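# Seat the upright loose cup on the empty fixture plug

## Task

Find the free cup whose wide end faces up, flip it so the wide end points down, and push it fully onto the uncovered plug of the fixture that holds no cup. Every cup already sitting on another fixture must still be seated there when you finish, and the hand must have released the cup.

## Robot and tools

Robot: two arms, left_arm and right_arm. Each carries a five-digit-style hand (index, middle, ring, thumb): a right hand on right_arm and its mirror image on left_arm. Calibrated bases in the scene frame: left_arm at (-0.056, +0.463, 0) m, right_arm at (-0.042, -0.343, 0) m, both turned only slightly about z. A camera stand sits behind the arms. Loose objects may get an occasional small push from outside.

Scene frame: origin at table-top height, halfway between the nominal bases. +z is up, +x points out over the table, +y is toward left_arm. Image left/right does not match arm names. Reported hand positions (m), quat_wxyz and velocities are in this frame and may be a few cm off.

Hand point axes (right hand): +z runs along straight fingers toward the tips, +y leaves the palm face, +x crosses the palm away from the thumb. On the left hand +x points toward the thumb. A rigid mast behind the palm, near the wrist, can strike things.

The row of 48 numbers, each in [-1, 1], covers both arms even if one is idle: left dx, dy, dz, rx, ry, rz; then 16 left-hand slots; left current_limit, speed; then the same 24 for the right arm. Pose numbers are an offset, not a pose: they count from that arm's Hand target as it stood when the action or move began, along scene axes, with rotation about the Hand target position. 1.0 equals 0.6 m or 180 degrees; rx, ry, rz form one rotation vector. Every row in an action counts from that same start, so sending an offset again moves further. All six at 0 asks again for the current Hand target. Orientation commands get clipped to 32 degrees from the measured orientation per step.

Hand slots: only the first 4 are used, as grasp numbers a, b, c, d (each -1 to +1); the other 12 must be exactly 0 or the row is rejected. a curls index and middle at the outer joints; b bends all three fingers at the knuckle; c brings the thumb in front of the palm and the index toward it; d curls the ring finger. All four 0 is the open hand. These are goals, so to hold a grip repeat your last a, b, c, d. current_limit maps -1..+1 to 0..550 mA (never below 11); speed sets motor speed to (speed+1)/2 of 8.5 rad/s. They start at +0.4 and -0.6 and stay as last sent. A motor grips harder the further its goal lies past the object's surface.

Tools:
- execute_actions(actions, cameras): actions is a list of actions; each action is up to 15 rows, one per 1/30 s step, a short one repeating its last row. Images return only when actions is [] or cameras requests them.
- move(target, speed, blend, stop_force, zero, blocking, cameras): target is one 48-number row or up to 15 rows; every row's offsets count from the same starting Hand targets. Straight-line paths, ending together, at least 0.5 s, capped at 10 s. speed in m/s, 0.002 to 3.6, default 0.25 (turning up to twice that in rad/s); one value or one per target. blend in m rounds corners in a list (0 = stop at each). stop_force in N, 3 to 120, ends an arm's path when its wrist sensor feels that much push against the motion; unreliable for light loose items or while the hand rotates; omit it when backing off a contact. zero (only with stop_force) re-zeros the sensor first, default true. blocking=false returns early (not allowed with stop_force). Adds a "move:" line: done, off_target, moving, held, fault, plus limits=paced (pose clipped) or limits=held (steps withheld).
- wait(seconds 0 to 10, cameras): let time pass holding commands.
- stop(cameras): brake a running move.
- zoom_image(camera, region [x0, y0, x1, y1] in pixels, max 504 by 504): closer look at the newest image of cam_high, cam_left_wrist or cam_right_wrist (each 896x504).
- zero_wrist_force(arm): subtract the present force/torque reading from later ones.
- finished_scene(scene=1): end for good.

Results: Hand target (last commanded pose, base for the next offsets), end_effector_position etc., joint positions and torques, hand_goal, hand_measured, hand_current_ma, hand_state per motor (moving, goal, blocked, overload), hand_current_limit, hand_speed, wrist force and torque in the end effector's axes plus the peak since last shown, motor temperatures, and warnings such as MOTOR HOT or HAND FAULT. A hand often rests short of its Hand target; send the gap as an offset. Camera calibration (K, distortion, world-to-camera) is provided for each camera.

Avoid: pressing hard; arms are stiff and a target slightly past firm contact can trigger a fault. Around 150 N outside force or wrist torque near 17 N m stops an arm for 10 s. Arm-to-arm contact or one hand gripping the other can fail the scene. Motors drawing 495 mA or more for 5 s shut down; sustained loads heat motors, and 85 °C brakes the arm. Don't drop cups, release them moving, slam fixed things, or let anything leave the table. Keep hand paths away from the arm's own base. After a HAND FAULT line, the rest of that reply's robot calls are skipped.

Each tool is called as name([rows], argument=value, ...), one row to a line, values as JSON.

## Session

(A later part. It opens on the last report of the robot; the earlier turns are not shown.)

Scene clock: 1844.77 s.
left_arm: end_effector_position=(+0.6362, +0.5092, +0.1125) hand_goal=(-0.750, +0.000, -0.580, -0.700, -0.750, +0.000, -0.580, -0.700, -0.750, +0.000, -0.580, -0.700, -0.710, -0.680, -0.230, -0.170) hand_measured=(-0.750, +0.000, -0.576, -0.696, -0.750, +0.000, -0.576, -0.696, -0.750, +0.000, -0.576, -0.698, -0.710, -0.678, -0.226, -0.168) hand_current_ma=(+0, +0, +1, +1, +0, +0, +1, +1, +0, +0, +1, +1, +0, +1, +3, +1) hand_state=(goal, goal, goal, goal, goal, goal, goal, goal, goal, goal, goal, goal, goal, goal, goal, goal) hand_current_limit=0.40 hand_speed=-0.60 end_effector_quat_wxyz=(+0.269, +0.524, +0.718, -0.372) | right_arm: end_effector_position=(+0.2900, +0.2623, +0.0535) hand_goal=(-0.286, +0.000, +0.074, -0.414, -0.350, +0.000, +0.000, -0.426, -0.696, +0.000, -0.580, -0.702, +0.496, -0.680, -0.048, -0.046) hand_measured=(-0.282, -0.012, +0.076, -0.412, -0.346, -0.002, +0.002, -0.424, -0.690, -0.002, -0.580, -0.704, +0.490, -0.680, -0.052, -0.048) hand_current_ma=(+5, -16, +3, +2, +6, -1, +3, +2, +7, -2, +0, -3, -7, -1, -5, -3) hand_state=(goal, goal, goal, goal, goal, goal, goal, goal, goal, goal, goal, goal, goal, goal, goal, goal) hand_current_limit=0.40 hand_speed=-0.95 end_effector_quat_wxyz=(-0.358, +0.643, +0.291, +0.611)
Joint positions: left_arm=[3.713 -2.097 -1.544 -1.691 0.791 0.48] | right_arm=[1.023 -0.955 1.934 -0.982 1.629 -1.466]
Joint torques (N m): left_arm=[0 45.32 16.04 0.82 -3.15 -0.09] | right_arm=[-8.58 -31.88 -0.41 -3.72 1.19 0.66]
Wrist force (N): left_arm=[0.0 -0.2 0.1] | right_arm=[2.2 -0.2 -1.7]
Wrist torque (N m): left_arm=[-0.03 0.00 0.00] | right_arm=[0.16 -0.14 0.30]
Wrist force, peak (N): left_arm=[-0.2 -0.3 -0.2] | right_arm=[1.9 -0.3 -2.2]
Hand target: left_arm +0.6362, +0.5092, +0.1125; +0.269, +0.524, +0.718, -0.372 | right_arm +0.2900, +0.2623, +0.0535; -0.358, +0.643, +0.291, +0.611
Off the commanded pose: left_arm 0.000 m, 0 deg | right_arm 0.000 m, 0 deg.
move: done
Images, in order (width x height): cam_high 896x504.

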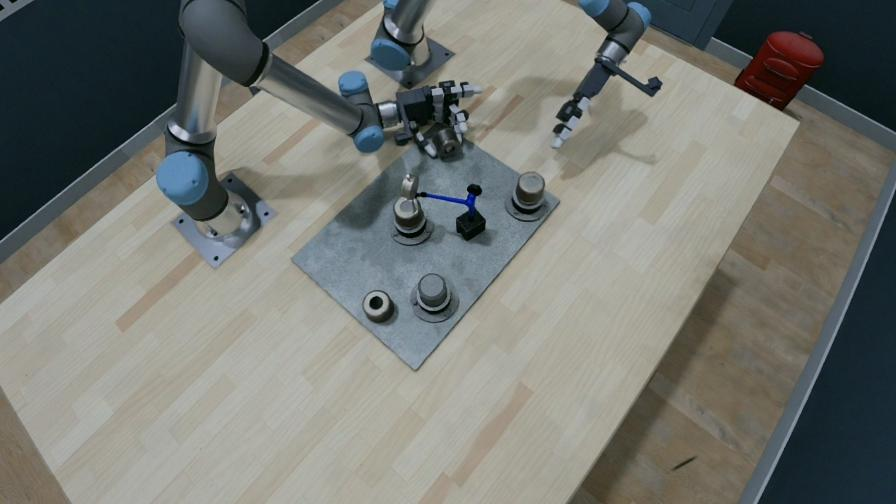

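move(target=[0,0,0,0,0,0, 0,0,0,0,0,0,0,0,0,0,0,0,0,0,0,0, 0.4,-0.6, 0,0,0,0,0,0, 0.31,0.16,0.73,0,0,0,0,0,0,0,0,0,0,0,0,0, 0.4,-0.97], speed=0.01, cameras=["cam_high"])

zoom_image(camera="cam_high", region=[400, 60, 500, 172])

move(target=[0,0,0,0,0,0, 0,0,0,0,0,0,0,0,0,0,0,0,0,0,0,0, 0.4,-0.6, 0,0,0,0,0,0, 0.28,0.14,0.73,0,0,0,0,0,0,0,0,0,0,0,0,0, 0.4,-0.97], speed=0.01, cameras=["cam_high"])

zoom_image(camera="cam_high", region=[400, 60, 500, 172])

Scene clock: 1858.80 s.
left_arm: end_effector_position=(+0.6362, +0.5092, +0.1125) hand_goal=(-0.750, +0.000, -0.580, -0.700, -0.750, +0.000, -0.580, -0.700, -0.750, +0.000, -0.580, -0.700, -0.710, -0.680, -0.230, -0.170) hand_measured=(-0.750, +0.000, -0.576, -0.696, -0.750, +0.000, -0.576, -0.696, -0.750, +0.000, -0.576, -0.698, -0.710, -0.678, -0.226, -0.168) hand_current_ma=(+0, +0, +1, +1, +0, +0, +1, +1, +0, +0, +1, +1, +0, +1, +3, +1) hand_state=(goal, goal, goal, goal, goal, goal, goal, goal, goal, goal, goal, goal, goal, goal, goal, goal) hand_current_limit=0.40 hand_speed=-0.60 end_effector_quat_wxyz=(+0.269, +0.524, +0.718, -0.372) | right_arm: end_effector_position=(+0.2900, +0.2623, +0.0535) hand_goal=(-0.310, +0.000, +0.052, -0.438, -0.392, +0.000, -0.052, -0.470, -0.724, +0.000, -0.580, -0.702, +0.500, -0.680, -0.048, -0.046) hand_measured=(-0.306, -0.012, +0.056, -0.436, -0.388, -0.002, -0.050, -0.468, -0.718, -0.002, -0.580, -0.704, +0.490, -0.680, -0.052, -0.048) hand_current_ma=(+5, -16, +4, +3, +6, -1, +3, +3, +7, -2, +0, -3, -15, -1, -5, -3) hand_state=(goal, goal, goal, goal, goal, goal, goal, goal, goal, goal, goal, goal, goal, goal, goal, goal) hand_current_limit=0.40 hand_speed=-0.97 end_effector_quat_wxyz=(-0.358, +0.643, +0.291, +0.611)
Joint positions: left_arm=[3.713 -2.097 -1.544 -1.691 0.791 0.48] | right_arm=[1.023 -0.955 1.934 -0.982 1.629 -1.466]
Joint torques (N m): left_arm=[0.08 45.78 15.53 0.8 -3.06 0.01] | right_arm=[-8.01 -32.76 -6.42 -0.57 -1.38 0.01]
Wrist force (N): left_arm=[-0.1 0.1 0.0] | right_arm=[2.1 -0.4 -1.6]
Wrist torque (N m): left_arm=[0.01 0.01 -0.02] | right_arm=[0.13 -0.13 0.28]
Wrist force, peak (N): left_arm=[-0.2 -0.2 0.5] | right_arm=[2.5 -0.5 -1.7]
Hand target: left_arm +0.6362, +0.5092, +0.1125; +0.269, +0.524, +0.718, -0.372 | right_arm +0.2900, +0.2623, +0.0535; -0.358, +0.643, +0.291, +0.611
Off the commanded pose: left_arm 0.000 m, 0 deg | right_arm 0.000 m, 0 deg.
move: done
Images, in order (width x height): cam_high 896x504.

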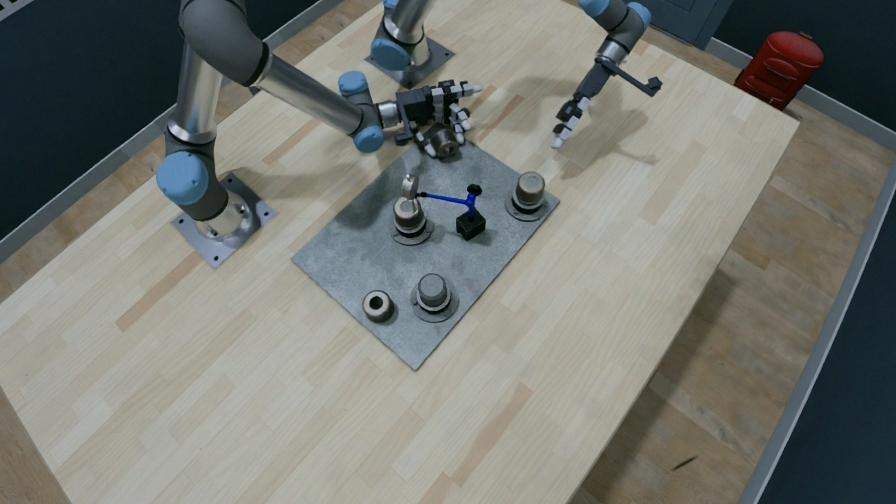

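Scaled by 4.500 from the camera's 896x504 image, which has a finer 1280x720 frame.

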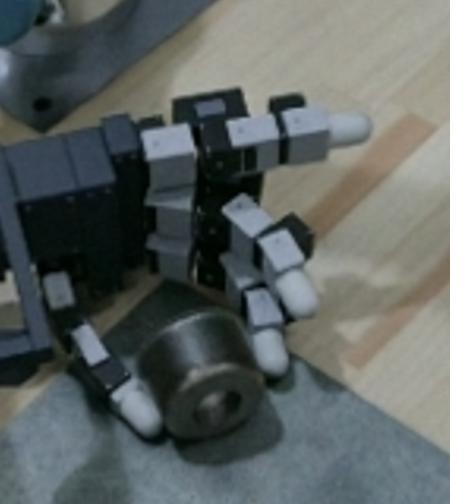

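Scene clock: 1859.50 s.
left_arm: end_effector_position=(+0.6362, +0.5092, +0.1125) hand_goal=(-0.750, +0.000, -0.580, -0.700, -0.750, +0.000, -0.580, -0.700, -0.750, +0.000, -0.580, -0.700, -0.710, -0.680, -0.230, -0.170) hand_measured=(-0.750, +0.000, -0.576, -0.696, -0.750, +0.000, -0.576, -0.696, -0.750, +0.000, -0.576, -0.698, -0.710, -0.678, -0.226, -0.168) hand_current_ma=(+0, +0, +1, +1, +0, +0, +1, +1, +0, +0, +1, +1, +0, +1, +3, +1) hand_state=(goal, goal, goal, goal, goal, goal, goal, goal, goal, goal, goal, goal, goal, goal, goal, goal) hand_current_limit=0.40 hand_speed=-0.60 end_effector_quat_wxyz=(+0.269, +0.524, +0.718, -0.372) | right_arm: end_effector_position=(+0.2900, +0.2623, +0.0535) hand_goal=(-0.334, +0.000, +0.032, -0.462, -0.436, +0.000, -0.104, -0.514, -0.750, +0.000, -0.580, -0.700, +0.502, -0.680, -0.048, -0.046) hand_measured=(-0.330, -0.012, +0.036, -0.460, -0.432, -0.002, -0.102, -0.512, -0.744, -0.002, -0.580, -0.702, +0.490, -0.680, -0.052, -0.048) hand_current_ma=(+5, -16, +4, +3, +6, -1, +3, +3, +7, -2, +0, -3, -19, -1, -5, -3) hand_state=(goal, goal, goal, goal, goal, goal, goal, goal, goal, goal, goal, goal, goal, goal, goal, goal) hand_current_limit=0.40 hand_speed=-0.97 end_effector_quat_wxyz=(-0.358, +0.643, +0.291, +0.611)
Joint positions: left_arm=[3.713 -2.097 -1.544 -1.691 0.791 0.48] | right_arm=[1.023 -0.955 1.934 -0.982 1.629 -1.466]
Joint torques (N m): left_arm=[0.43 45.71 16.12 0.8 -3.07 -0.06] | right_arm=[-8.01 -32.87 -6.45 -0.41 -1.4 -0.15]
Wrist force (N): left_arm=[-0.3 -0.2 0.2] | right_arm=[2.2 -0.6 -1.5]
Wrist torque (N m): left_arm=[-0.04 0.04 -0.03] | right_arm=[0.10 -0.14 0.26]
Wrist force, peak (N): left_arm=[-0.5 0.0 0.4] | right_arm=[2.4 -0.4 -1.8]
Hand target: left_arm +0.6362, +0.5092, +0.1125; +0.269, +0.524, +0.718, -0.372 | right_arm +0.2900, +0.2623, +0.0535; -0.358, +0.643, +0.291, +0.611
Off the commanded pose: left_arm 0.000 m, 0 deg | right_arm 0.000 m, 0 deg.
move: done
Images, in order (width x height): cam_high 896x504.

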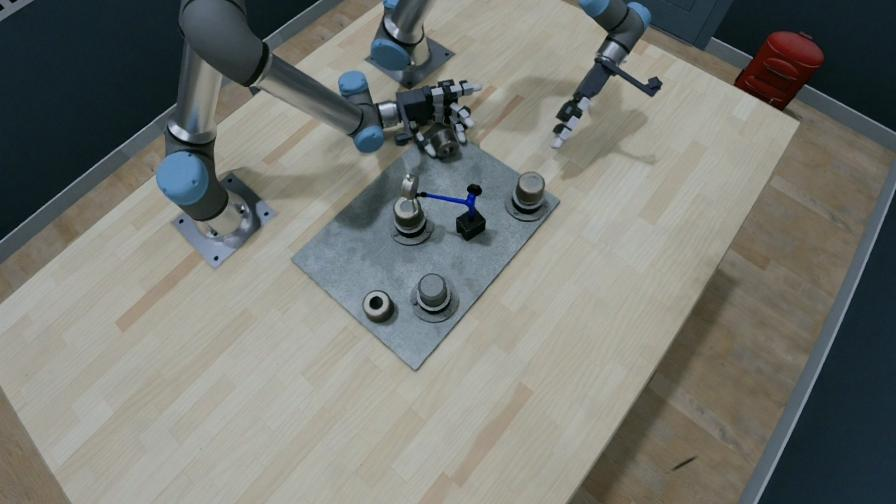

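Scaled by 4.500 from the camera's 896x504 image, which has a finer 1280x720 frame.

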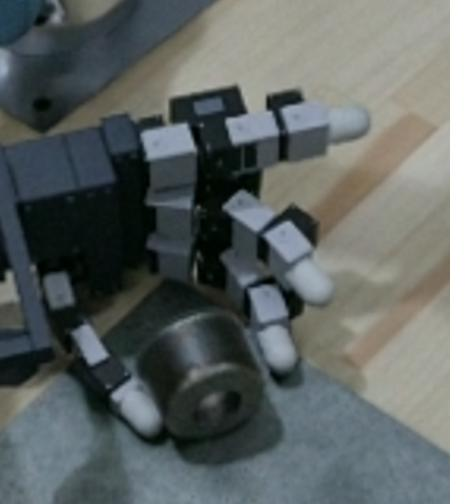

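move([
  [0,0,0,0,0,0, 0,0,0,0,0,0,0,0,0,0,0,0,0,0,0,0, 0.4,-0.6, 0,0,0,0,0,0, 0.2,0.08,0.73,0,0,0,0,0,0,0,0,0,0,0,0,0, 0.4,-0.95],
  [0,0,0,0,0,0, 0,0,0,0,0,0,0,0,0,0,0,0,0,0,0,0, 0.4,-0.6, 0,0,0,0,0,0, 0.2,0.08,0.71,0,0,0,0,0,0,0,0,0,0,0,0,0, 0.4,-0.985],
], speed=0.01, cameras=["cam_high"])

zoom_image(camera="cam_high", region=[400, 60, 500, 172])

Scene clock: 1873.30 s.
left_arm: end_effector_position=(+0.6362, +0.5092, +0.1125) hand_goal=(-0.750, +0.000, -0.580, -0.700, -0.750, +0.000, -0.580, -0.700, -0.750, +0.000, -0.580, -0.700, -0.710, -0.680, -0.230, -0.170) hand_measured=(-0.750, +0.000, -0.576, -0.696, -0.750, +0.000, -0.576, -0.696, -0.750, +0.000, -0.576, -0.698, -0.710, -0.678, -0.226, -0.168) hand_current_ma=(+0, +0, +1, +1, +0, +0, +1, +1, +0, +0, +1, +1, +0, +1, +3, +1) hand_state=(goal, goal, goal, goal, goal, goal, goal, goal, goal, goal, goal, goal, goal, goal, goal, goal) hand_current_limit=0.40 hand_speed=-0.60 end_effector_quat_wxyz=(+0.269, +0.524, +0.718, -0.372) | right_arm: end_effector_position=(+0.2900, +0.2623, +0.0535) hand_goal=(-0.414, +0.000, -0.034, -0.526, -0.560, +0.000, -0.244, -0.624, -0.828, +0.000, -0.580, -0.696, +0.476, -0.680, -0.052, -0.050) hand_measured=(-0.410, -0.012, -0.030, -0.524, -0.556, -0.002, -0.240, -0.626, -0.828, -0.002, -0.580, -0.698, +0.490, -0.680, -0.052, -0.048) hand_current_ma=(+6, -16, +4, +3, +6, -1, +3, -2, +1, -2, +0, -3, +10, -1, +1, +2) hand_state=(goal, goal, goal, goal, goal, goal, goal, goal, goal, goal, goal, goal, moving, goal, goal, goal) hand_current_limit=0.40 hand_speed=-0.98 end_effector_quat_wxyz=(-0.358, +0.643, +0.291, +0.611)
Joint positions: left_arm=[3.713 -2.097 -1.544 -1.691 0.791 0.48] | right_arm=[1.023 -0.955 1.934 -0.982 1.629 -1.466]
Joint torques (N m): left_arm=[-0.23 46.48 16.31 0.82 -3.42 -0.01] | right_arm=[-8.11 -35 -13.37 -0.49 -1.54 -0.98]
Wrist force (N): left_arm=[0.2 -0.2 0.2] | right_arm=[2.4 -0.1 -1.8]
Wrist torque (N m): left_arm=[-0.04 -0.02 0.02] | right_arm=[0.17 -0.15 0.23]
Wrist force, peak (N): left_arm=[0.1 -0.5 0.4] | right_arm=[2.5 -0.2 -1.8]
Hand target: left_arm +0.6362, +0.5092, +0.1125; +0.269, +0.524, +0.718, -0.372 | right_arm +0.2900, +0.2623, +0.0535; -0.358, +0.643, +0.291, +0.611
Off the commanded pose: left_arm 0.000 m, 0 deg | right_arm 0.000 m, 0 deg.
move: done
Images, in order (width x height): cam_high 896x504.

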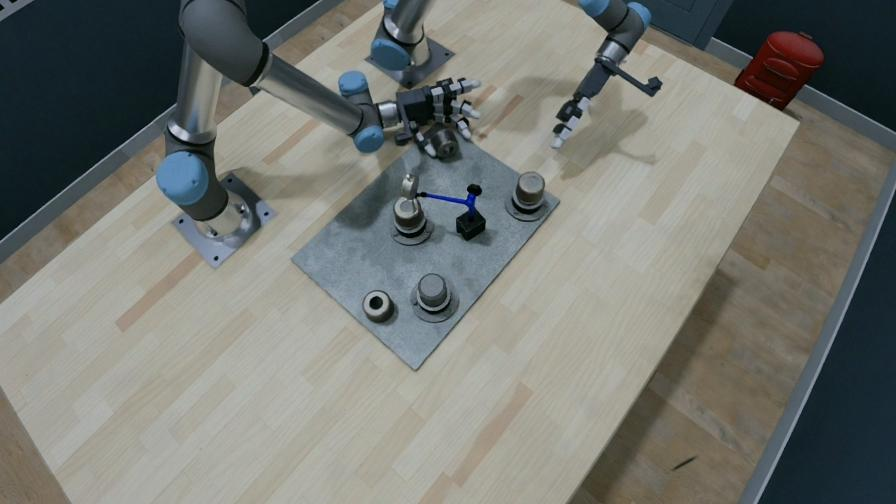

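Scaled by 4.500 from the camera's 896x504 image, which has a finer 1280x720 frame.

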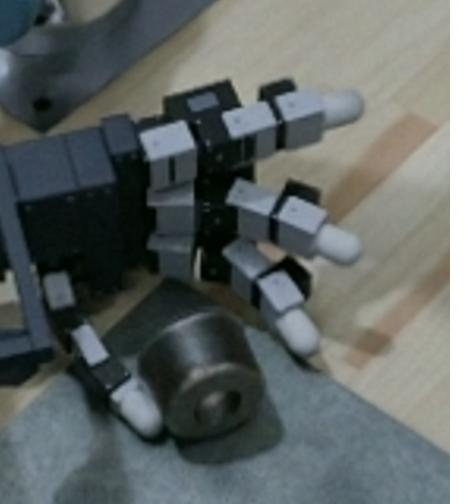

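move(target=[0,0,0,0,0,0, 0,0,0,0,0,0,0,0,0,0,0,0,0,0,0,0, 0.4,-0.6, -0.0096,-0.0136,0,0,0,0, 0.2,0.08,0.71,0,0,0,0,0,0,0,0,0,0,0,0,0, 0.4,-0.985], speed=0.01, cameras=["cam_high"])

zoom_image(camera="cam_high", region=[400, 60, 500, 172])

Scene clock: 1884.00 s.
left_arm: end_effector_position=(+0.6362, +0.5092, +0.1125) hand_goal=(-0.750, +0.000, -0.580, -0.700, -0.750, +0.000, -0.580, -0.700, -0.750, +0.000, -0.580, -0.700, -0.710, -0.680, -0.230, -0.170) hand_measured=(-0.750, +0.000, -0.576, -0.696, -0.750, +0.000, -0.576, -0.696, -0.750, +0.000, -0.576, -0.698, -0.710, -0.678, -0.226, -0.168) hand_current_ma=(+0, +0, +1, +1, +0, +0, +1, +1, +0, +0, +1, +1, +0, +1, +3, +1) hand_state=(goal, goal, goal, goal, goal, goal, goal, goal, goal, goal, goal, goal, goal, goal, goal, goal) hand_current_limit=0.40 hand_speed=-0.60 end_effector_quat_wxyz=(+0.269, +0.524, +0.718, -0.372) | right_arm: end_effector_position=(+0.2843, +0.2542, +0.0535) hand_goal=(-0.414, +0.000, -0.034, -0.526, -0.560, +0.000, -0.244, -0.624, -0.828, +0.000, -0.580, -0.696, +0.476, -0.680, -0.052, -0.050) hand_measured=(-0.410, -0.012, -0.030, -0.524, -0.556, -0.002, -0.240, -0.626, -0.828, -0.002, -0.580, -0.698, +0.490, -0.680, -0.050, -0.048) hand_current_ma=(+6, -16, +4, +3, +6, -1, +3, -2, +1, -2, +0, -3, +23, +0, +2, +2) hand_state=(goal, goal, goal, goal, goal, goal, goal, goal, goal, goal, goal, goal, goal, goal, goal, goal) hand_current_limit=0.40 hand_speed=-0.98 end_effector_quat_wxyz=(-0.358, +0.643, +0.291, +0.611)
Joint positions: left_arm=[3.713 -2.097 -1.544 -1.691 0.791 0.48] | right_arm=[1.024 -0.969 1.963 -0.997 1.63 -1.466]
Joint torques (N m): left_arm=[-0.14 46.05 16.15 0.81 -3.4 0.06] | right_arm=[6.74 -42.74 -1.07 -4.37 2.25 -1.48]
Wrist force (N): left_arm=[-0.3 -0.1 0.3] | right_arm=[2.8 -0.4 -1.4]
Wrist torque (N m): left_arm=[-0.04 0.04 -0.03] | right_arm=[0.15 -0.19 0.26]
Wrist force, peak (N): left_arm=[-0.1 -0.3 0.7] | right_arm=[3.0 -0.5 -1.5]
Hand target: left_arm +0.6362, +0.5092, +0.1125; +0.269, +0.524, +0.718, -0.372 | right_arm +0.2842, +0.2541, +0.0535; -0.358, +0.643, +0.291, +0.611
Off the commanded pose: left_arm 0.000 m, 0 deg | right_arm 0.000 m, 0 deg.
move: done
Images, in order (width x height): cam_high 896x504.

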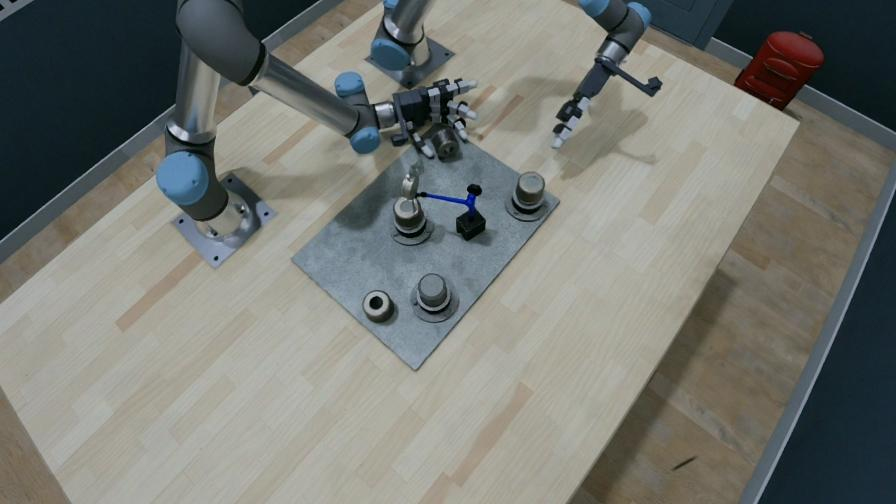

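Scaled by 4.500 from the camera's 896x504 image, which has a finer 1280x720 frame.

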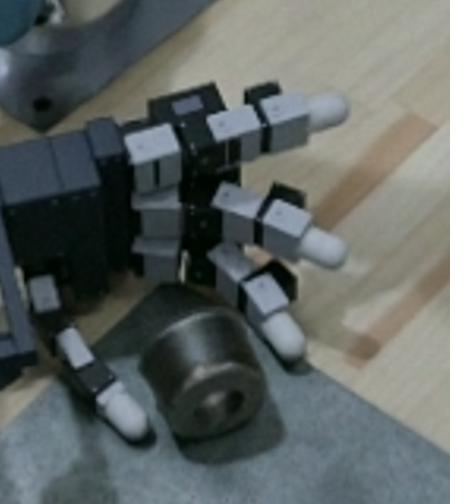

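move([
  [0,0,0,0,0,0, 0,0,0,0,0,0,0,0,0,0,0,0,0,0,0,0, 0.4,-0.6, -0.137,0.095,0.017,0,0,0, 0.2,0.08,0.71,0,0,0,0,0,0,0,0,0,0,0,0,0, 0.4,-0.985],
  [0,0,0,0,0,0, 0,0,0,0,0,0,0,0,0,0,0,0,0,0,0,0, 0.4,-0.6, -0.137,0.095,0.3,0,0,0, 0.2,0.08,0.71,0,0,0,0,0,0,0,0,0,0,0,0,0, 0.4,-0.985],
], speed=[0.05,0.15], blend=[0.02,0], cameras=["cam_high"])

zoom_image(camera="cam_high", region=[410, 110, 480, 180])

Scene clock: 1895.30 s.
left_arm: end_effector_position=(+0.6362, +0.5092, +0.1125) hand_goal=(-0.750, +0.000, -0.580, -0.700, -0.750, +0.000, -0.580, -0.700, -0.750, +0.000, -0.580, -0.700, -0.710, -0.680, -0.230, -0.170) hand_measured=(-0.750, +0.000, -0.576, -0.696, -0.750, +0.000, -0.576, -0.696, -0.750, +0.000, -0.576, -0.698, -0.710, -0.678, -0.226, -0.168) hand_current_ma=(+0, +0, +1, +1, +0, +0, +1, +1, +0, +0, +1, +1, +0, +1, +3, +1) hand_state=(goal, goal, goal, goal, goal, goal, goal, goal, goal, goal, goal, goal, goal, goal, goal, goal) hand_current_limit=0.40 hand_speed=-0.60 end_effector_quat_wxyz=(+0.269, +0.524, +0.718, -0.372) | right_arm: end_effector_position=(+0.2175, +0.3004, +0.0617) hand_goal=(-0.414, +0.000, -0.034, -0.526, -0.560, +0.000, -0.244, -0.624, -0.828, +0.000, -0.580, -0.696, +0.476, -0.680, -0.052, -0.050) hand_measured=(-0.410, -0.012, -0.030, -0.524, -0.556, -0.002, -0.242, -0.626, -0.828, -0.002, -0.580, -0.698, +0.468, -0.680, -0.050, -0.048) hand_current_ma=(+4, -16, +3, +3, +4, -1, +3, -2, +0, -2, +0, -3, -10, +0, +2, +2) hand_state=(goal, goal, goal, goal, goal, goal, goal, goal, goal, goal, goal, goal, goal, goal, goal, goal) hand_current_limit=0.40 hand_speed=-0.98 end_effector_quat_wxyz=(-0.358, +0.643, +0.291, +0.611)
Joint positions: left_arm=[3.713 -2.097 -1.544 -1.691 0.791 0.48] | right_arm=[1.195 -0.937 1.861 -0.926 1.801 -1.467]
Joint torques (N m): left_arm=[0.22 46.78 15.75 0.75 -3.58 0.07] | right_arm=[-11.78 -45.82 -2.33 -4.4 -1.5 -1.6]
Wrist force (N): left_arm=[-0.2 -0.2 0.1] | right_arm=[1.8 -0.3 -1.4]
Wrist torque (N m): left_arm=[-0.04 0.03 -0.02] | right_arm=[0.13 -0.11 0.26]
Wrist force, peak (N): left_arm=[-0.3 0.1 0.6] | right_arm=[2.0 -2.7 -1.9]
Hand target: left_arm +0.6362, +0.5092, +0.1125; +0.269, +0.524, +0.718, -0.372 | right_arm +0.2176, +0.3003, +0.0617; -0.358, +0.643, +0.291, +0.611 (not the last commanded pose)
Off the commanded pose: left_arm 0.000 m, 0 deg | right_arm 0.173 m, 0 deg.
move: held (right_arm; a check stopped the path); path passed 0 of 2 targets; limits=held
pose unreachable (right arm): on one or more control steps of this call, first in action 0 (counted from 0), this arm could not follow its commanded pose, so it was not sent that pose on those steps. It may still have moved: this result reports where it is.
cause: moving toward the commanded pose would bring a part of the arm too close to another arm (a part of this arm just beyond joint 6 (wrist 3) and a part of the left arm just beyond its joint 2 (shoulder lift), 11 mm apart when this arm was first held).
Images, in order (width x height): cam_high 896x504.

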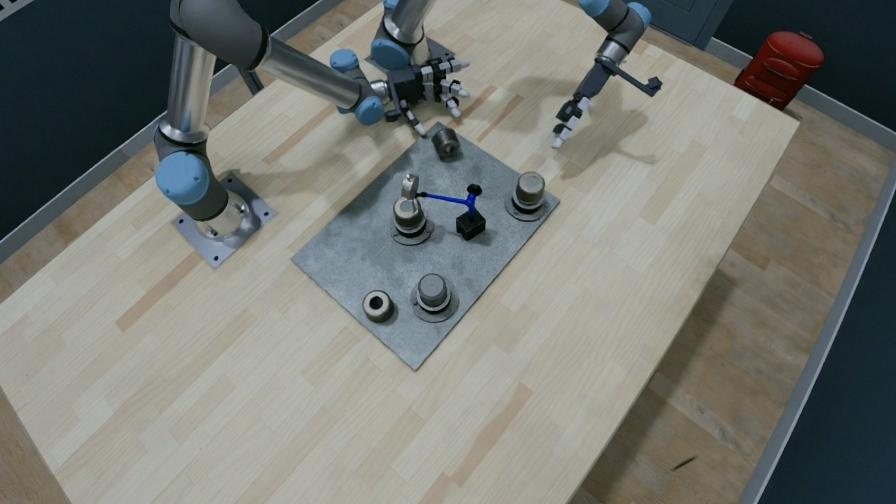

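Scaled by 7.200 from the camera's 896x504 image, which has a finer 1280x720 frame.

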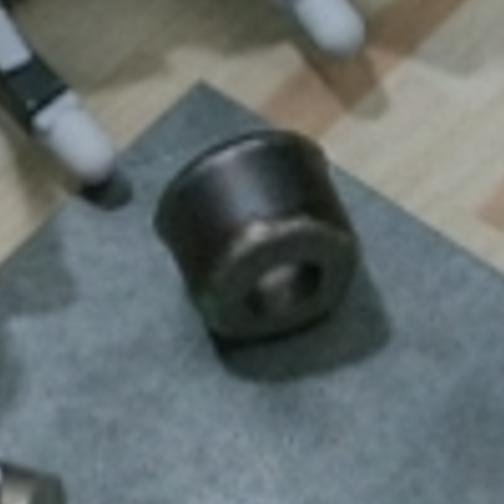

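move(target=[0,0,0,0,0,0, 0,0,0,0,0,0,0,0,0,0,0,0,0,0,0,0, 0.4,-0.6, 0,0,0.3,0,0,0, 0.2,0.08,0.71,0,0,0,0,0,0,0,0,0,0,0,0,0, 0.4,-0.985], speed=0.12, cameras=["cam_high"])

zoom_image(camera="cam_high", region=[410, 110, 480, 180])

Scene clock: 1904.67 s.
left_arm: end_effector_position=(+0.6362, +0.5092, +0.1125) hand_goal=(-0.750, +0.000, -0.580, -0.700, -0.750, +0.000, -0.580, -0.700, -0.750, +0.000, -0.580, -0.700, -0.710, -0.680, -0.230, -0.170) hand_measured=(-0.750, +0.000, -0.576, -0.696, -0.750, +0.000, -0.576, -0.696, -0.750, +0.000, -0.576, -0.698, -0.710, -0.678, -0.226, -0.168) hand_current_ma=(+0, +0, +1, +1, +0, +0, +1, +1, +0, +0, +1, +1, +0, +1, +3, +1) hand_state=(goal, goal, goal, goal, goal, goal, goal, goal, goal, goal, goal, goal, goal, goal, goal, goal) hand_current_limit=0.40 hand_speed=-0.60 end_effector_quat_wxyz=(+0.269, +0.524, +0.718, -0.372) | right_arm: end_effector_position=(+0.2176, +0.3004, +0.1001) hand_goal=(-0.414, +0.000, -0.034, -0.526, -0.560, +0.000, -0.244, -0.624, -0.828, +0.000, -0.580, -0.696, +0.476, -0.680, -0.052, -0.050) hand_measured=(-0.412, -0.010, -0.030, -0.524, -0.556, -0.002, -0.242, -0.626, -0.828, -0.002, -0.580, -0.698, +0.468, -0.680, -0.050, -0.048) hand_current_ma=(+3, -12, +3, +3, +4, -2, +3, -2, +0, -2, +0, -3, -12, +0, +2, +2) hand_state=(goal, goal, goal, goal, goal, goal, goal, goal, goal, goal, goal, goal, goal, goal, goal, goal) hand_current_limit=0.40 hand_speed=-0.98 end_effector_quat_wxyz=(-0.358, +0.643, +0.291, +0.611)
Joint positions: left_arm=[3.713 -2.097 -1.544 -1.691 0.791 0.48] | right_arm=[1.195 -1.009 1.849 -0.844 1.8 -1.467]
Joint torques (N m): left_arm=[0.2 46.65 15.46 0.77 -3.72 0.02] | right_arm=[-10.22 -32.38 -3.5 -4.32 -1.25 -0.39]
Wrist force (N): left_arm=[-0.1 0.0 0.2] | right_arm=[2.1 -0.6 -1.8]
Wrist torque (N m): left_arm=[-0.01 0.02 -0.02] | right_arm=[0.13 -0.14 0.27]
Wrist force, peak (N): left_arm=[-0.4 0.1 0.5] | right_arm=[6.5 -0.8 -1.7]
Hand target: left_arm +0.6362, +0.5092, +0.1125; +0.269, +0.524, +0.718, -0.372 | right_arm +0.2176, +0.3004, +0.1000; -0.358, +0.643, +0.291, +0.611 (not the last commanded pose)
Off the commanded pose: left_arm 0.000 m, 0 deg | right_arm 0.142 m, 0 deg.
move: held (right_arm; a check stopped the path); limits=held
pose unreachable (right arm): on one or more control steps of this call, first in action 0 (counted from 0), this arm could not follow its commanded pose, so it was not sent that pose on those steps. It may still have moved: this result reports where it is.
cause: moving toward the commanded pose would bring a part of the arm too close to another arm (a part of this arm just beyond joint 6 (wrist 3) and a part of the left arm just beyond its joint 2 (shoulder lift), where that arm would come to rest).
Images, in order (width x height): cam_high 896x504.

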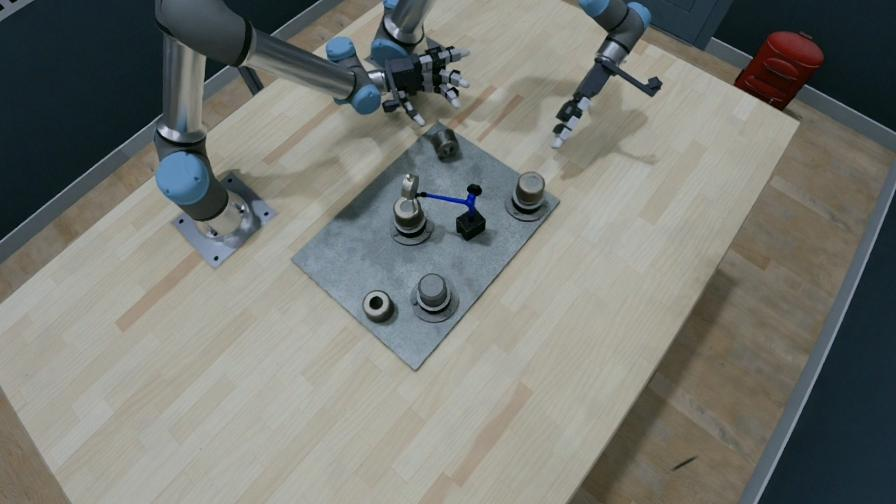

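Scaled by 7.200 from the camera's 896x504 image, which has a finer 1280x720 frame.

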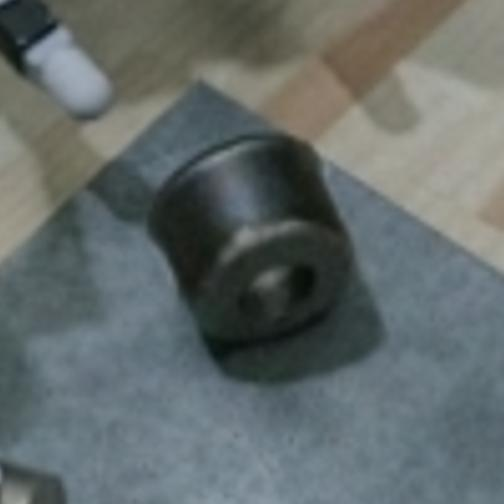

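move([
  [0,0,0,0,0,0, 0,0,0,0,0,0,0,0,0,0,0,0,0,0,0,0, 0.4,-0.6, 0.05,-0.02,0.08,0,0,0, 0.2,0.08,0.71,0,0,0,0,0,0,0,0,0,0,0,0,0, 0.4,-0.985],
  [0,0,0,0,0,0, 0,0,0,0,0,0,0,0,0,0,0,0,0,0,0,0, 0.4,-0.6, 0.12,-0.08,0.2,0,0,0, 0.2,0.08,0.71,0,0,0,0,0,0,0,0,0,0,0,0,0, 0.4,-0.985],
], speed=0.12, blend=[0.03,0], cameras=["cam_high"])

zoom_image(camera="cam_high", region=[410, 110, 480, 180])

Scene clock: 1918.57 s.
left_arm: end_effector_position=(+0.6362, +0.5092, +0.1125) hand_goal=(-0.750, +0.000, -0.580, -0.700, -0.750, +0.000, -0.580, -0.700, -0.750, +0.000, -0.580, -0.700, -0.710, -0.680, -0.230, -0.170) hand_measured=(-0.750, +0.000, -0.576, -0.696, -0.750, +0.000, -0.576, -0.696, -0.750, +0.000, -0.576, -0.698, -0.710, -0.678, -0.226, -0.168) hand_current_ma=(+0, +0, +1, +1, +0, +0, +1, +1, +0, +0, +1, +1, +0, +1, +3, +1) hand_state=(goal, goal, goal, goal, goal, goal, goal, goal, goal, goal, goal, goal, goal, goal, goal, goal) hand_current_limit=0.40 hand_speed=-0.60 end_effector_quat_wxyz=(+0.269, +0.524, +0.718, -0.372) | right_arm: end_effector_position=(+0.2896, +0.2524, +0.2200) hand_goal=(-0.414, +0.000, -0.034, -0.526, -0.560, +0.000, -0.244, -0.624, -0.828, +0.000, -0.580, -0.696, +0.476, -0.680, -0.052, -0.050) hand_measured=(-0.412, -0.010, -0.030, -0.524, -0.556, -0.002, -0.242, -0.626, -0.828, -0.002, -0.580, -0.698, +0.468, -0.680, -0.050, -0.048) hand_current_ma=(+3, -12, +3, +3, +4, -2, +3, -2, +1, -2, +0, -3, -12, +0, +2, +2) hand_state=(goal, goal, goal, goal, goal, goal, goal, goal, goal, goal, goal, goal, goal, goal, goal, goal) hand_current_limit=0.40 hand_speed=-0.98 end_effector_quat_wxyz=(-0.358, +0.643, +0.291, +0.611)
Joint positions: left_arm=[3.713 -2.097 -1.544 -1.691 0.791 0.48] | right_arm=[1.012 -1.265 1.854 -0.592 1.618 -1.466]
Joint torques (N m): left_arm=[0.1 46.85 14.82 0.72 -3.7 -0.02] | right_arm=[-11.62 -39.24 -35.52 0.83 -1.91 0.87]
Wrist force (N): left_arm=[-0.1 -0.2 0.2] | right_arm=[2.0 -0.1 -1.7]
Wrist torque (N m): left_arm=[-0.05 0.03 -0.01] | right_arm=[0.18 -0.13 0.27]
Wrist force, peak (N): left_arm=[-0.4 -0.3 0.5] | right_arm=[2.3 -0.6 -2.0]
Hand target: left_arm +0.6362, +0.5092, +0.1125; +0.269, +0.524, +0.718, -0.372 | right_arm +0.2896, +0.2524, +0.2200; -0.358, +0.643, +0.291, +0.611
Off the commanded pose: left_arm 0.000 m, 0 deg | right_arm 0.000 m, 0 deg.
move: done; blend cut to 0.0289 m at target 1
Images, in order (width x height): cam_high 896x504.

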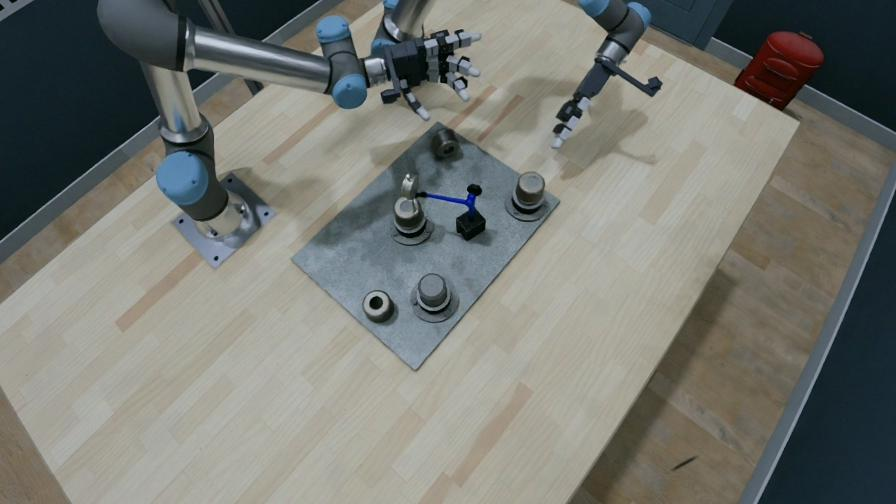

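Scaled by 7.200 from the camera's 896x504 image, which has a finer 1280x720 frame.

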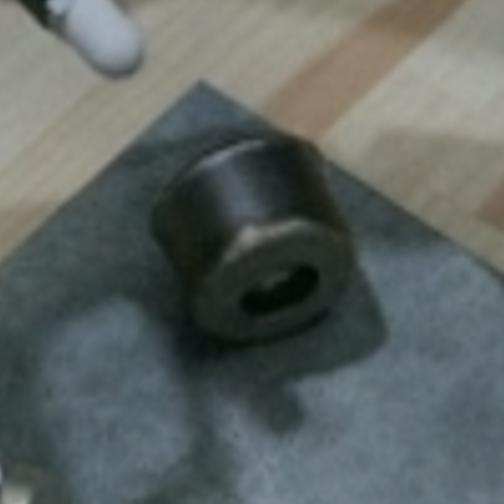

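move(target=[0,0,0,0,0,0, 0,0,0,0,0,0,0,0,0,0,0,0,0,0,0,0, 0.4,-0.6, 0.0468,-0.0265,-0.0333,0.2545,0.3913,0.0201, 0.1,0,0.75,-1,0,0,0,0,0,0,0,0,0,0,0,0, 0.3,-0.6], speed=0.2, cameras=["cam_high"])

zoom_image(camera="cam_high", region=[395, 70, 495, 182])

Scene clock: 1976.93 s.
left_arm: end_effector_position=(+0.6362, +0.5092, +0.1125) hand_goal=(-0.750, +0.000, -0.580, -0.700, -0.750, +0.000, -0.580, -0.700, -0.750, +0.000, -0.580, -0.700, -0.710, -0.680, -0.230, -0.170) hand_measured=(-0.750, +0.000, -0.576, -0.696, -0.750, +0.000, -0.576, -0.696, -0.750, +0.000, -0.576, -0.698, -0.710, -0.678, -0.226, -0.168) hand_current_ma=(+0, +0, +1, +1, +0, +0, +1, +1, +0, +0, +1, +1, +0, +1, +3, +1) hand_state=(goal, goal, goal, goal, goal, goal, goal, goal, goal, goal, goal, goal, goal, goal, goal, goal) hand_current_limit=0.40 hand_speed=-0.60 end_effector_quat_wxyz=(+0.269, +0.524, +0.718, -0.372) | right_arm: end_effector_position=(+0.3177, +0.2365, +0.2001) hand_goal=(-0.398, +0.000, -0.178, -0.606, -0.526, +0.000, -0.420, -0.780, -1.000, +0.000, -1.000, -1.000, +0.554, -0.680, -0.042, -0.042) hand_measured=(-0.392, -0.004, -0.174, -0.604, -0.518, -0.002, -0.416, -0.778, -0.994, -0.002, -0.998, -0.998, +0.552, -0.680, -0.044, -0.044) hand_current_ma=(+9, -3, +4, +3, +11, -2, +3, +3, +9, -2, +3, +3, -3, +0, -4, -3) hand_state=(goal, goal, goal, goal, goal, goal, goal, goal, goal, goal, goal, goal, goal, goal, goal, goal) hand_current_limit=0.30 hand_speed=-0.60 end_effector_quat_wxyz=(+0.682, -0.681, +0.189, -0.189)
Joint positions: left_arm=[3.713 -2.097 -1.544 -1.691 0.791 0.48] | right_arm=[0.669 -1.353 1.868 -0.516 1.201 0.001]
Joint torques (N m): left_arm=[0.73 47.15 15.16 0.62 -3.74 0.15] | right_arm=[-11.14 -22.15 -7.25 -4.3 -2.15 1.67]
Wrist force (N): left_arm=[-0.3 -0.1 0.4] | right_arm=[1.1 -0.4 -1.7]
Wrist torque (N m): left_arm=[-0.04 0.05 -0.03] | right_arm=[0.15 0.03 0.22]
Wrist force, peak (N): left_arm=[-0.7 -0.3 0.2] | right_arm=[2.3 -0.5 -1.9]
Hand target: left_arm +0.6362, +0.5092, +0.1125; +0.269, +0.524, +0.718, -0.372 | right_arm +0.3177, +0.2365, +0.2001; +0.682, -0.681, +0.189, -0.189
Off the commanded pose: left_arm 0.000 m, 0 deg | right_arm 0.000 m, 0 deg.
move: done
Images, in order (width x height): cam_high 896x504.

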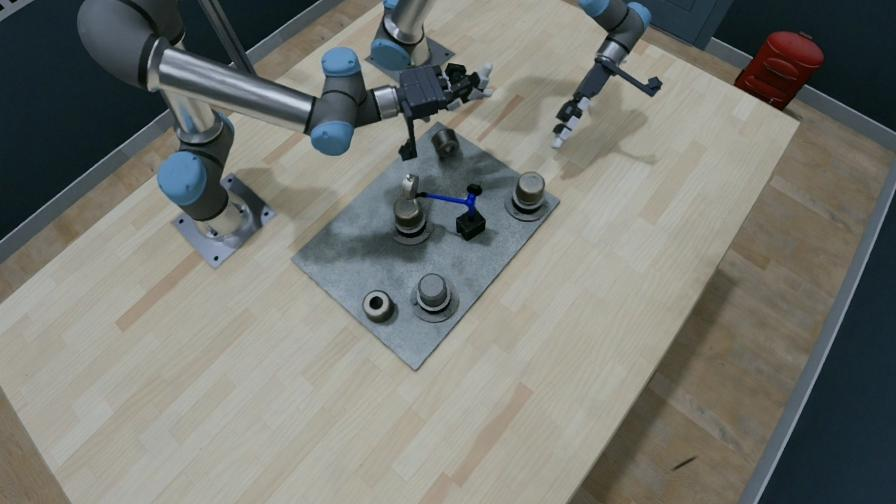

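Scaled by 4.500 from the camera's 896x504 image, which has a finer 1280x720 frame.

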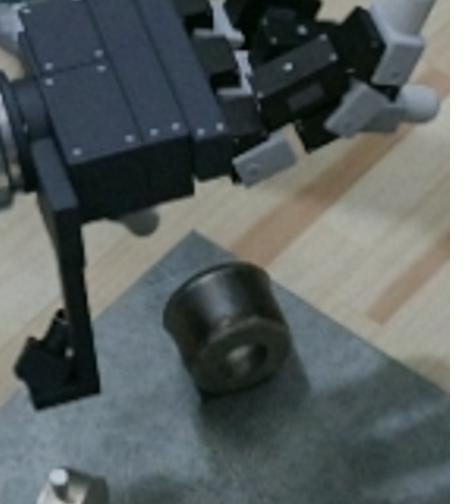

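move(target=[0,0,0,0,0,0, 0,0,0,0,0,0,0,0,0,0,0,0,0,0,0,0, 0.4,-0.6, -0.0025,-0.0043,-0.135,0,0,0, 0.1,0,0.75,-1,0,0,0,0,0,0,0,0,0,0,0,0, 0.3,-0.6], speed=0.1)

move(target=[0,0,0,0,0,0, 0,0,0,0,0,0,0,0,0,0,0,0,0,0,0,0, 0.4,-0.6, 0,0,-0.0575,0,0,0, 0.1,0,0.75,-1,0,0,0,0,0,0,0,0,0,0,0,0, 0.3,-0.6], speed=0.025, stop_force=4, cameras=["cam_high"])

zoom_image(camera="cam_high", region=[395, 70, 495, 182])

Scene clock: 1996.93 s.
left_arm: end_effector_position=(+0.6362, +0.5092, +0.1125) hand_goal=(-0.750, +0.000, -0.580, -0.700, -0.750, +0.000, -0.580, -0.700, -0.750, +0.000, -0.580, -0.700, -0.710, -0.680, -0.230, -0.170) hand_measured=(-0.750, +0.000, -0.576, -0.696, -0.750, +0.000, -0.576, -0.696, -0.750, +0.000, -0.576, -0.698, -0.710, -0.678, -0.226, -0.168) hand_current_ma=(+0, +0, +1, +1, +0, +0, +1, +1, +0, +0, +1, +1, +0, +1, +3, +1) hand_state=(goal, goal, goal, goal, goal, goal, goal, goal, goal, goal, goal, goal, goal, goal, goal, goal) hand_current_limit=0.40 hand_speed=-0.60 end_effector_quat_wxyz=(+0.269, +0.524, +0.718, -0.372) | right_arm: end_effector_position=(+0.3162, +0.2339, +0.1191) hand_goal=(-0.398, +0.000, -0.178, -0.606, -0.526, +0.000, -0.420, -0.780, -1.000, +0.000, -1.000, -1.000, +0.554, -0.680, -0.042, -0.042) hand_measured=(-0.392, -0.004, -0.174, -0.604, -0.518, -0.002, -0.416, -0.778, -0.994, -0.002, -0.998, -0.998, +0.552, -0.680, -0.044, -0.044) hand_current_ma=(+10, -3, +4, +3, +12, -2, +3, +3, +10, -2, +3, +3, -2, +0, -4, -3) hand_state=(goal, goal, goal, goal, goal, goal, goal, goal, goal, goal, goal, goal, goal, goal, goal, goal) hand_current_limit=0.30 hand_speed=-0.60 end_effector_quat_wxyz=(+0.682, -0.681, +0.189, -0.189)
Joint positions: left_arm=[3.713 -2.097 -1.544 -1.691 0.791 0.48] | right_arm=[0.666 -1.242 1.97 -0.73 1.198 0.001]
Joint torques (N m): left_arm=[-0.16 46.84 15.08 0.6 -3.74 0.01] | right_arm=[-10.79 -24.19 -4.81 -4.2 -2 1.45]
Wrist force (N): left_arm=[-0.2 -0.1 0.1] | right_arm=[1.1 -0.2 -1.5]
Wrist torque (N m): left_arm=[-0.02 0.02 -0.02] | right_arm=[0.16 0.02 0.22]
Wrist force, peak (N): left_arm=[-0.6 -0.1 0.3] | right_arm=[1.5 -0.3 -1.9]
Hand target: left_arm +0.6362, +0.5092, +0.1125; +0.269, +0.524, +0.718, -0.372 | right_arm +0.3162, +0.2339, +0.1191; +0.682, -0.681, +0.189, -0.189
Off the commanded pose: left_arm 0.000 m, 0 deg | right_arm 0.000 m, 0 deg.
move: done

Scene clock: 1999.20 s.
left_arm: end_effector_position=(+0.6362, +0.5092, +0.1125) hand_goal=(-0.750, +0.000, -0.580, -0.700, -0.750, +0.000, -0.580, -0.700, -0.750, +0.000, -0.580, -0.700, -0.710, -0.680, -0.230, -0.170) hand_measured=(-0.750, +0.000, -0.576, -0.696, -0.750, +0.000, -0.576, -0.696, -0.750, +0.000, -0.576, -0.698, -0.710, -0.678, -0.226, -0.168) hand_current_ma=(+0, +0, +1, +1, +0, +0, +1, +1, +0, +0, +1, +1, +0, +1, +3, +1) hand_state=(goal, goal, goal, goal, goal, goal, goal, goal, goal, goal, goal, goal, goal, goal, goal, goal) hand_current_limit=0.40 hand_speed=-0.60 end_effector_quat_wxyz=(+0.269, +0.524, +0.718, -0.372) | right_arm: end_effector_position=(+0.3162, +0.2339, +0.0846) hand_goal=(-0.398, +0.000, -0.178, -0.606, -0.526, +0.000, -0.420, -0.780, -1.000, +0.000, -1.000, -1.000, +0.554, -0.680, -0.042, -0.042) hand_measured=(-0.392, -0.004, -0.174, -0.604, -0.518, -0.002, -0.416, -0.778, -0.994, -0.002, -0.998, -0.998, +0.552, -0.680, -0.044, -0.044) hand_current_ma=(+10, -3, +4, +3, +12, -2, +3, +3, +10, -2, +3, +3, -2, +0, -4, -3) hand_state=(goal, goal, goal, goal, goal, goal, goal, goal, goal, goal, goal, goal, goal, goal, goal, goal) hand_current_limit=0.30 hand_speed=-0.60 end_effector_quat_wxyz=(+0.682, -0.681, +0.189, -0.189)
Joint positions: left_arm=[3.713 -2.097 -1.544 -1.691 0.791 0.48] | right_arm=[0.666 -1.18 1.998 -0.82 1.198 0.001]
Joint torques (N m): left_arm=[0.22 46.99 15.16 0.69 -3.83 -0.02] | right_arm=[-9.29 -25.32 -3.16 -4.44 -1.52 1.13]
Wrist force (N): left_arm=[-0.1 0.0 0.3] | right_arm=[0.9 -0.2 -2.0]
Wrist torque (N m): left_arm=[-0.03 0.02 -0.02] | right_arm=[0.21 0.06 0.20]
Wrist force, peak (N): left_arm=[-0.2 -0.5 0.3] | right_arm=[1.5 -0.5 -1.9]
Hand target: left_arm +0.6362, +0.5092, +0.1125; +0.269, +0.524, +0.718, -0.372 | right_arm +0.3162, +0.2339, +0.0846; +0.682, -0.681, +0.189, -0.189
Off the commanded pose: left_arm 0.000 m, 0 deg | right_arm 0.000 m, 0 deg.
move: done
Images, in order (width x height): cam_high 896x504.

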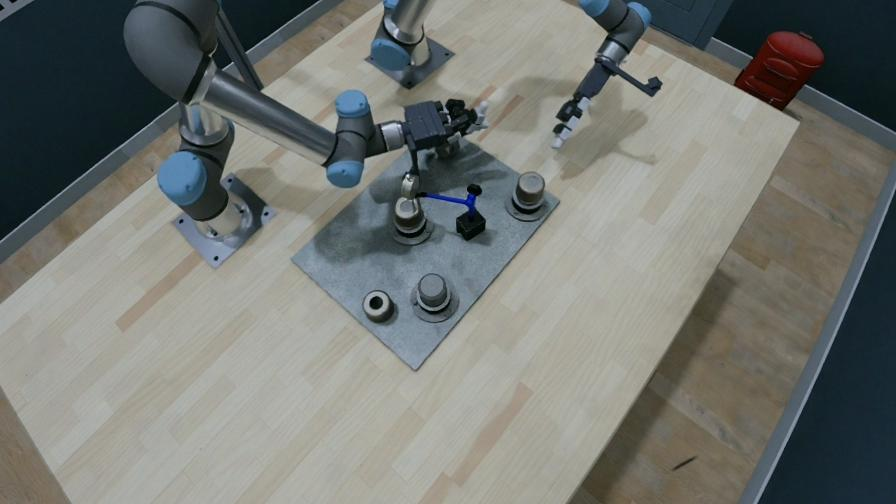

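Scaled by 4.500 from the camera's 896x504 image, which has a finer 1280x720 frame.

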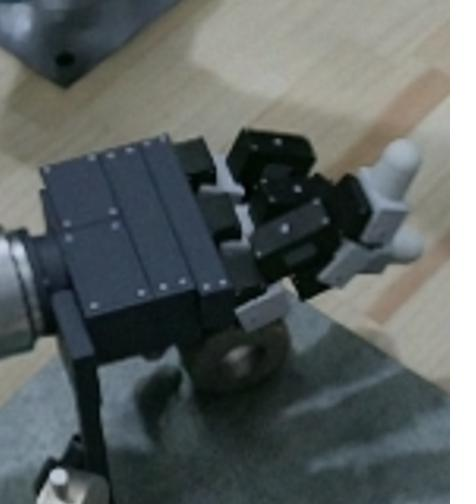

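move([
  [0,0,0,0,0,0, 0,0,0,0,0,0,0,0,0,0,0,0,0,0,0,0, 0.4,-0.6, 0,0,0,0,0,0, 0.15,0.18,0.75,-1,0,0,0,0,0,0,0,0,0,0,0,0, 0.15,-0.75],
  [0,0,0,0,0,0, 0,0,0,0,0,0,0,0,0,0,0,0,0,0,0,0, 0.4,-0.6, 0,0,0,0,0,0, 0.2,0.3,0.76,-1,0,0,0,0,0,0,0,0,0,0,0,0, 0.15,-0.85],
], cameras=["cam_high"])

zoom_image(camera="cam_high", region=[395, 70, 495, 182])

Scene clock: 2008.77 s.
left_arm: end_effector_position=(+0.6362, +0.5092, +0.1125) hand_goal=(-0.750, +0.000, -0.580, -0.700, -0.750, +0.000, -0.580, -0.700, -0.750, +0.000, -0.580, -0.700, -0.710, -0.680, -0.230, -0.170) hand_measured=(-0.750, +0.000, -0.576, -0.696, -0.750, +0.000, -0.576, -0.696, -0.750, +0.000, -0.576, -0.698, -0.710, -0.678, -0.226, -0.168) hand_current_ma=(+0, +0, +1, +1, +0, +0, +1, +1, +0, +0, +1, +1, +0, +1, +3, +1) hand_state=(goal, goal, goal, goal, goal, goal, goal, goal, goal, goal, goal, goal, goal, goal, goal, goal) hand_current_limit=0.40 hand_speed=-0.60 end_effector_quat_wxyz=(+0.269, +0.524, +0.718, -0.372) | right_arm: end_effector_position=(+0.3162, +0.2339, +0.0846) hand_goal=(+0.000, +0.000, -0.172, -0.570, +0.024, +0.000, -0.200, -0.638, -0.960, +0.000, -1.000, -1.000, +0.562, -0.680, -0.040, -0.086) hand_measured=(-0.058, -0.002, -0.192, -0.576, -0.032, +0.002, -0.210, -0.640, -0.954, -0.002, -0.998, -0.998, +0.566, -0.680, -0.062, -0.094) hand_current_ma=(-179, -1, -41, -9, -165, +1, -17, -2, +9, -2, +3, +3, +5, +0, -65, -19) hand_state=(blocked, goal, blocked, goal, blocked, goal, goal, goal, goal, goal, goal, goal, goal, goal, blocked, goal) hand_current_limit=0.15 hand_speed=-0.85 end_effector_quat_wxyz=(+0.682, -0.681, +0.189, -0.189)
Joint positions: left_arm=[3.713 -2.097 -1.544 -1.691 0.791 0.48] | right_arm=[0.666 -1.18 1.998 -0.82 1.198 0.001]
Joint torques (N m): left_arm=[0.64 47.26 14.35 0.66 -3.72 0.11] | right_arm=[0.07 -26.42 -3.6 -1.9 1.27 1.35]
Wrist force (N): left_arm=[-0.1 0.1 0.3] | right_arm=[1.2 -2.0 -0.3]
Wrist torque (N m): left_arm=[-0.01 0.02 -0.02] | right_arm=[0.28 0.01 0.21]
Wrist force, peak (N): left_arm=[-0.1 -0.4 0.5] | right_arm=[1.1 -0.4 -2.1]
Hand target: left_arm +0.6362, +0.5092, +0.1125; +0.269, +0.524, +0.718, -0.372 | right_arm +0.3162, +0.2339, +0.0846; +0.682, -0.681, +0.189, -0.189
Off the commanded pose: left_arm 0.000 m, 0 deg | right_arm 0.000 m, 0 deg.
move: done
Images, in order (width x height): cam_high 896x504.

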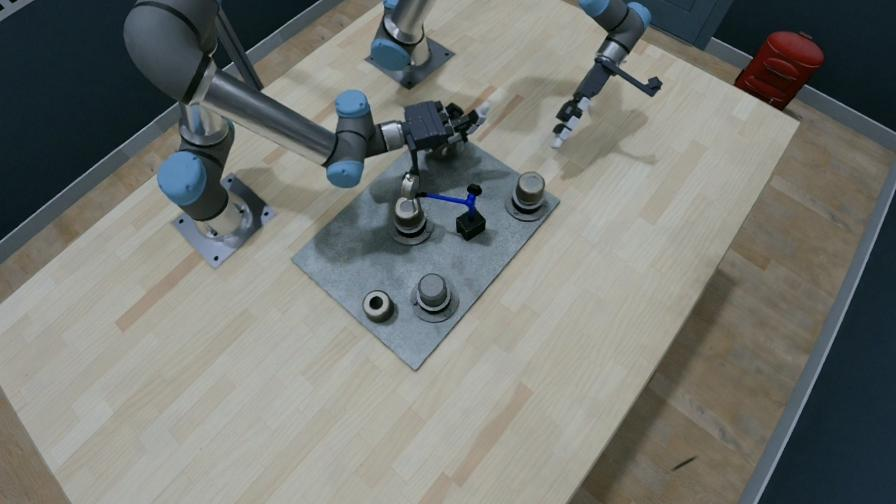

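Scaled by 4.500 from the camera's 896x504 image, which has a finer 1280x720 frame.

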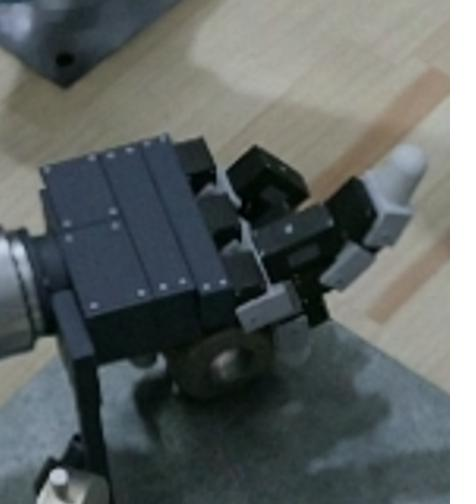

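move([
  [0,0,0,0,0,0, 0,0,0,0,0,0,0,0,0,0,0,0,0,0,0,0, 0.4,-0.6, 0,0,0,0,0,0, 0.23,0.38,0.78,-1,0,0,0,0,0,0,0,0,0,0,0,0, 0.2,-0.85],
  [0,0,0,0,0,0, 0,0,0,0,0,0,0,0,0,0,0,0,0,0,0,0, 0.4,-0.6, 0,0,0,0,0,0, 0.27,0.44,0.8,-1,0,0,0,0,0,0,0,0,0,0,0,0, 0.4,-0.85],
], cameras=["cam_high"])

zoom_image(camera="cam_high", region=[395, 70, 495, 182])

Scene clock: 2021.53 s.
left_arm: end_effector_position=(+0.6362, +0.5092, +0.1125) hand_goal=(-0.750, +0.000, -0.580, -0.700, -0.750, +0.000, -0.580, -0.700, -0.750, +0.000, -0.580, -0.700, -0.710, -0.680, -0.230, -0.170) hand_measured=(-0.750, +0.000, -0.576, -0.696, -0.750, +0.000, -0.576, -0.696, -0.750, +0.000, -0.576, -0.698, -0.710, -0.678, -0.226, -0.168) hand_current_ma=(+0, +0, +1, +1, +0, +0, +1, +1, +0, +0, +1, +1, +0, +1, +3, +1) hand_state=(goal, goal, goal, goal, goal, goal, goal, goal, goal, goal, goal, goal, goal, goal, goal, goal) hand_current_limit=0.40 hand_speed=-0.60 end_effector_quat_wxyz=(+0.269, +0.524, +0.718, -0.372) | right_arm: end_effector_position=(+0.3162, +0.2339, +0.0846) hand_goal=(+0.196, +0.000, -0.130, -0.532, +0.288, +0.000, -0.060, -0.548, -0.768, +0.000, -1.000, -1.000, +0.622, -0.680, -0.030, -0.098) hand_measured=(+0.002, -0.004, -0.192, -0.562, -0.012, +0.022, -0.136, -0.582, -0.760, -0.002, -0.998, -0.998, +0.584, -0.684, -0.096, -0.124) hand_current_ma=(-385, -3, -179, -67, -385, +37, -235, -82, +11, -2, +3, +3, -93, -6, -274, -83) hand_state=(blocked, goal, blocked, blocked, blocked, blocked, blocked, blocked, goal, goal, goal, goal, blocked, goal, blocked, blocked) hand_current_limit=0.40 hand_speed=-0.85 end_effector_quat_wxyz=(+0.682, -0.681, +0.189, -0.189)
Joint positions: left_arm=[3.713 -2.097 -1.544 -1.691 0.791 0.48] | right_arm=[0.666 -1.18 1.998 -0.82 1.198 0.001]
Joint torques (N m): left_arm=[-0.22 47.75 14.62 0.67 -3.8 0.02] | right_arm=[2.42 -27.15 -4.16 0.09 1.55 1.11]
Wrist force (N): left_arm=[-0.1 -0.2 0.1] | right_arm=[1.4 -1.3 -0.6]
Wrist torque (N m): left_arm=[-0.04 0.02 -0.01] | right_arm=[0.26 0.00 0.23]
Wrist force, peak (N): left_arm=[-0.3 -0.4 0.8] | right_arm=[1.4 -2.4 -0.3]
Hand target: left_arm +0.6362, +0.5092, +0.1125; +0.269, +0.524, +0.718, -0.372 | right_arm +0.3162, +0.2339, +0.0846; +0.682, -0.681, +0.189, -0.189
Off the commanded pose: left_arm 0.000 m, 0 deg | right_arm 0.000 m, 0 deg.
move: done
Images, in order (width x height): cam_high 896x504.

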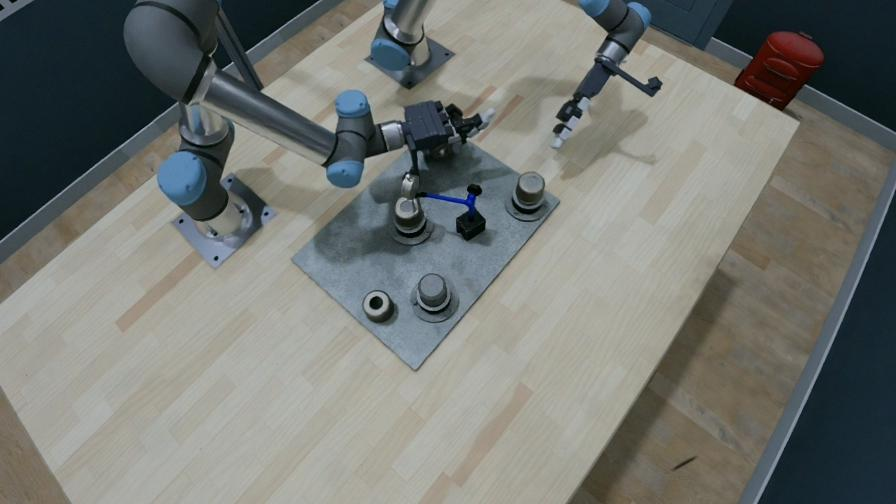

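Scaled by 4.500 from the camera's 896x504 image, which has a finer 1280x720 frame.

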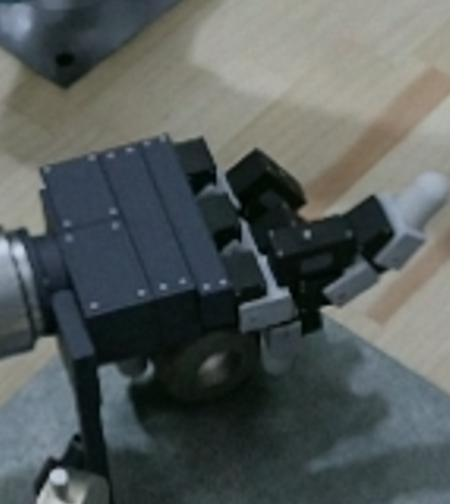

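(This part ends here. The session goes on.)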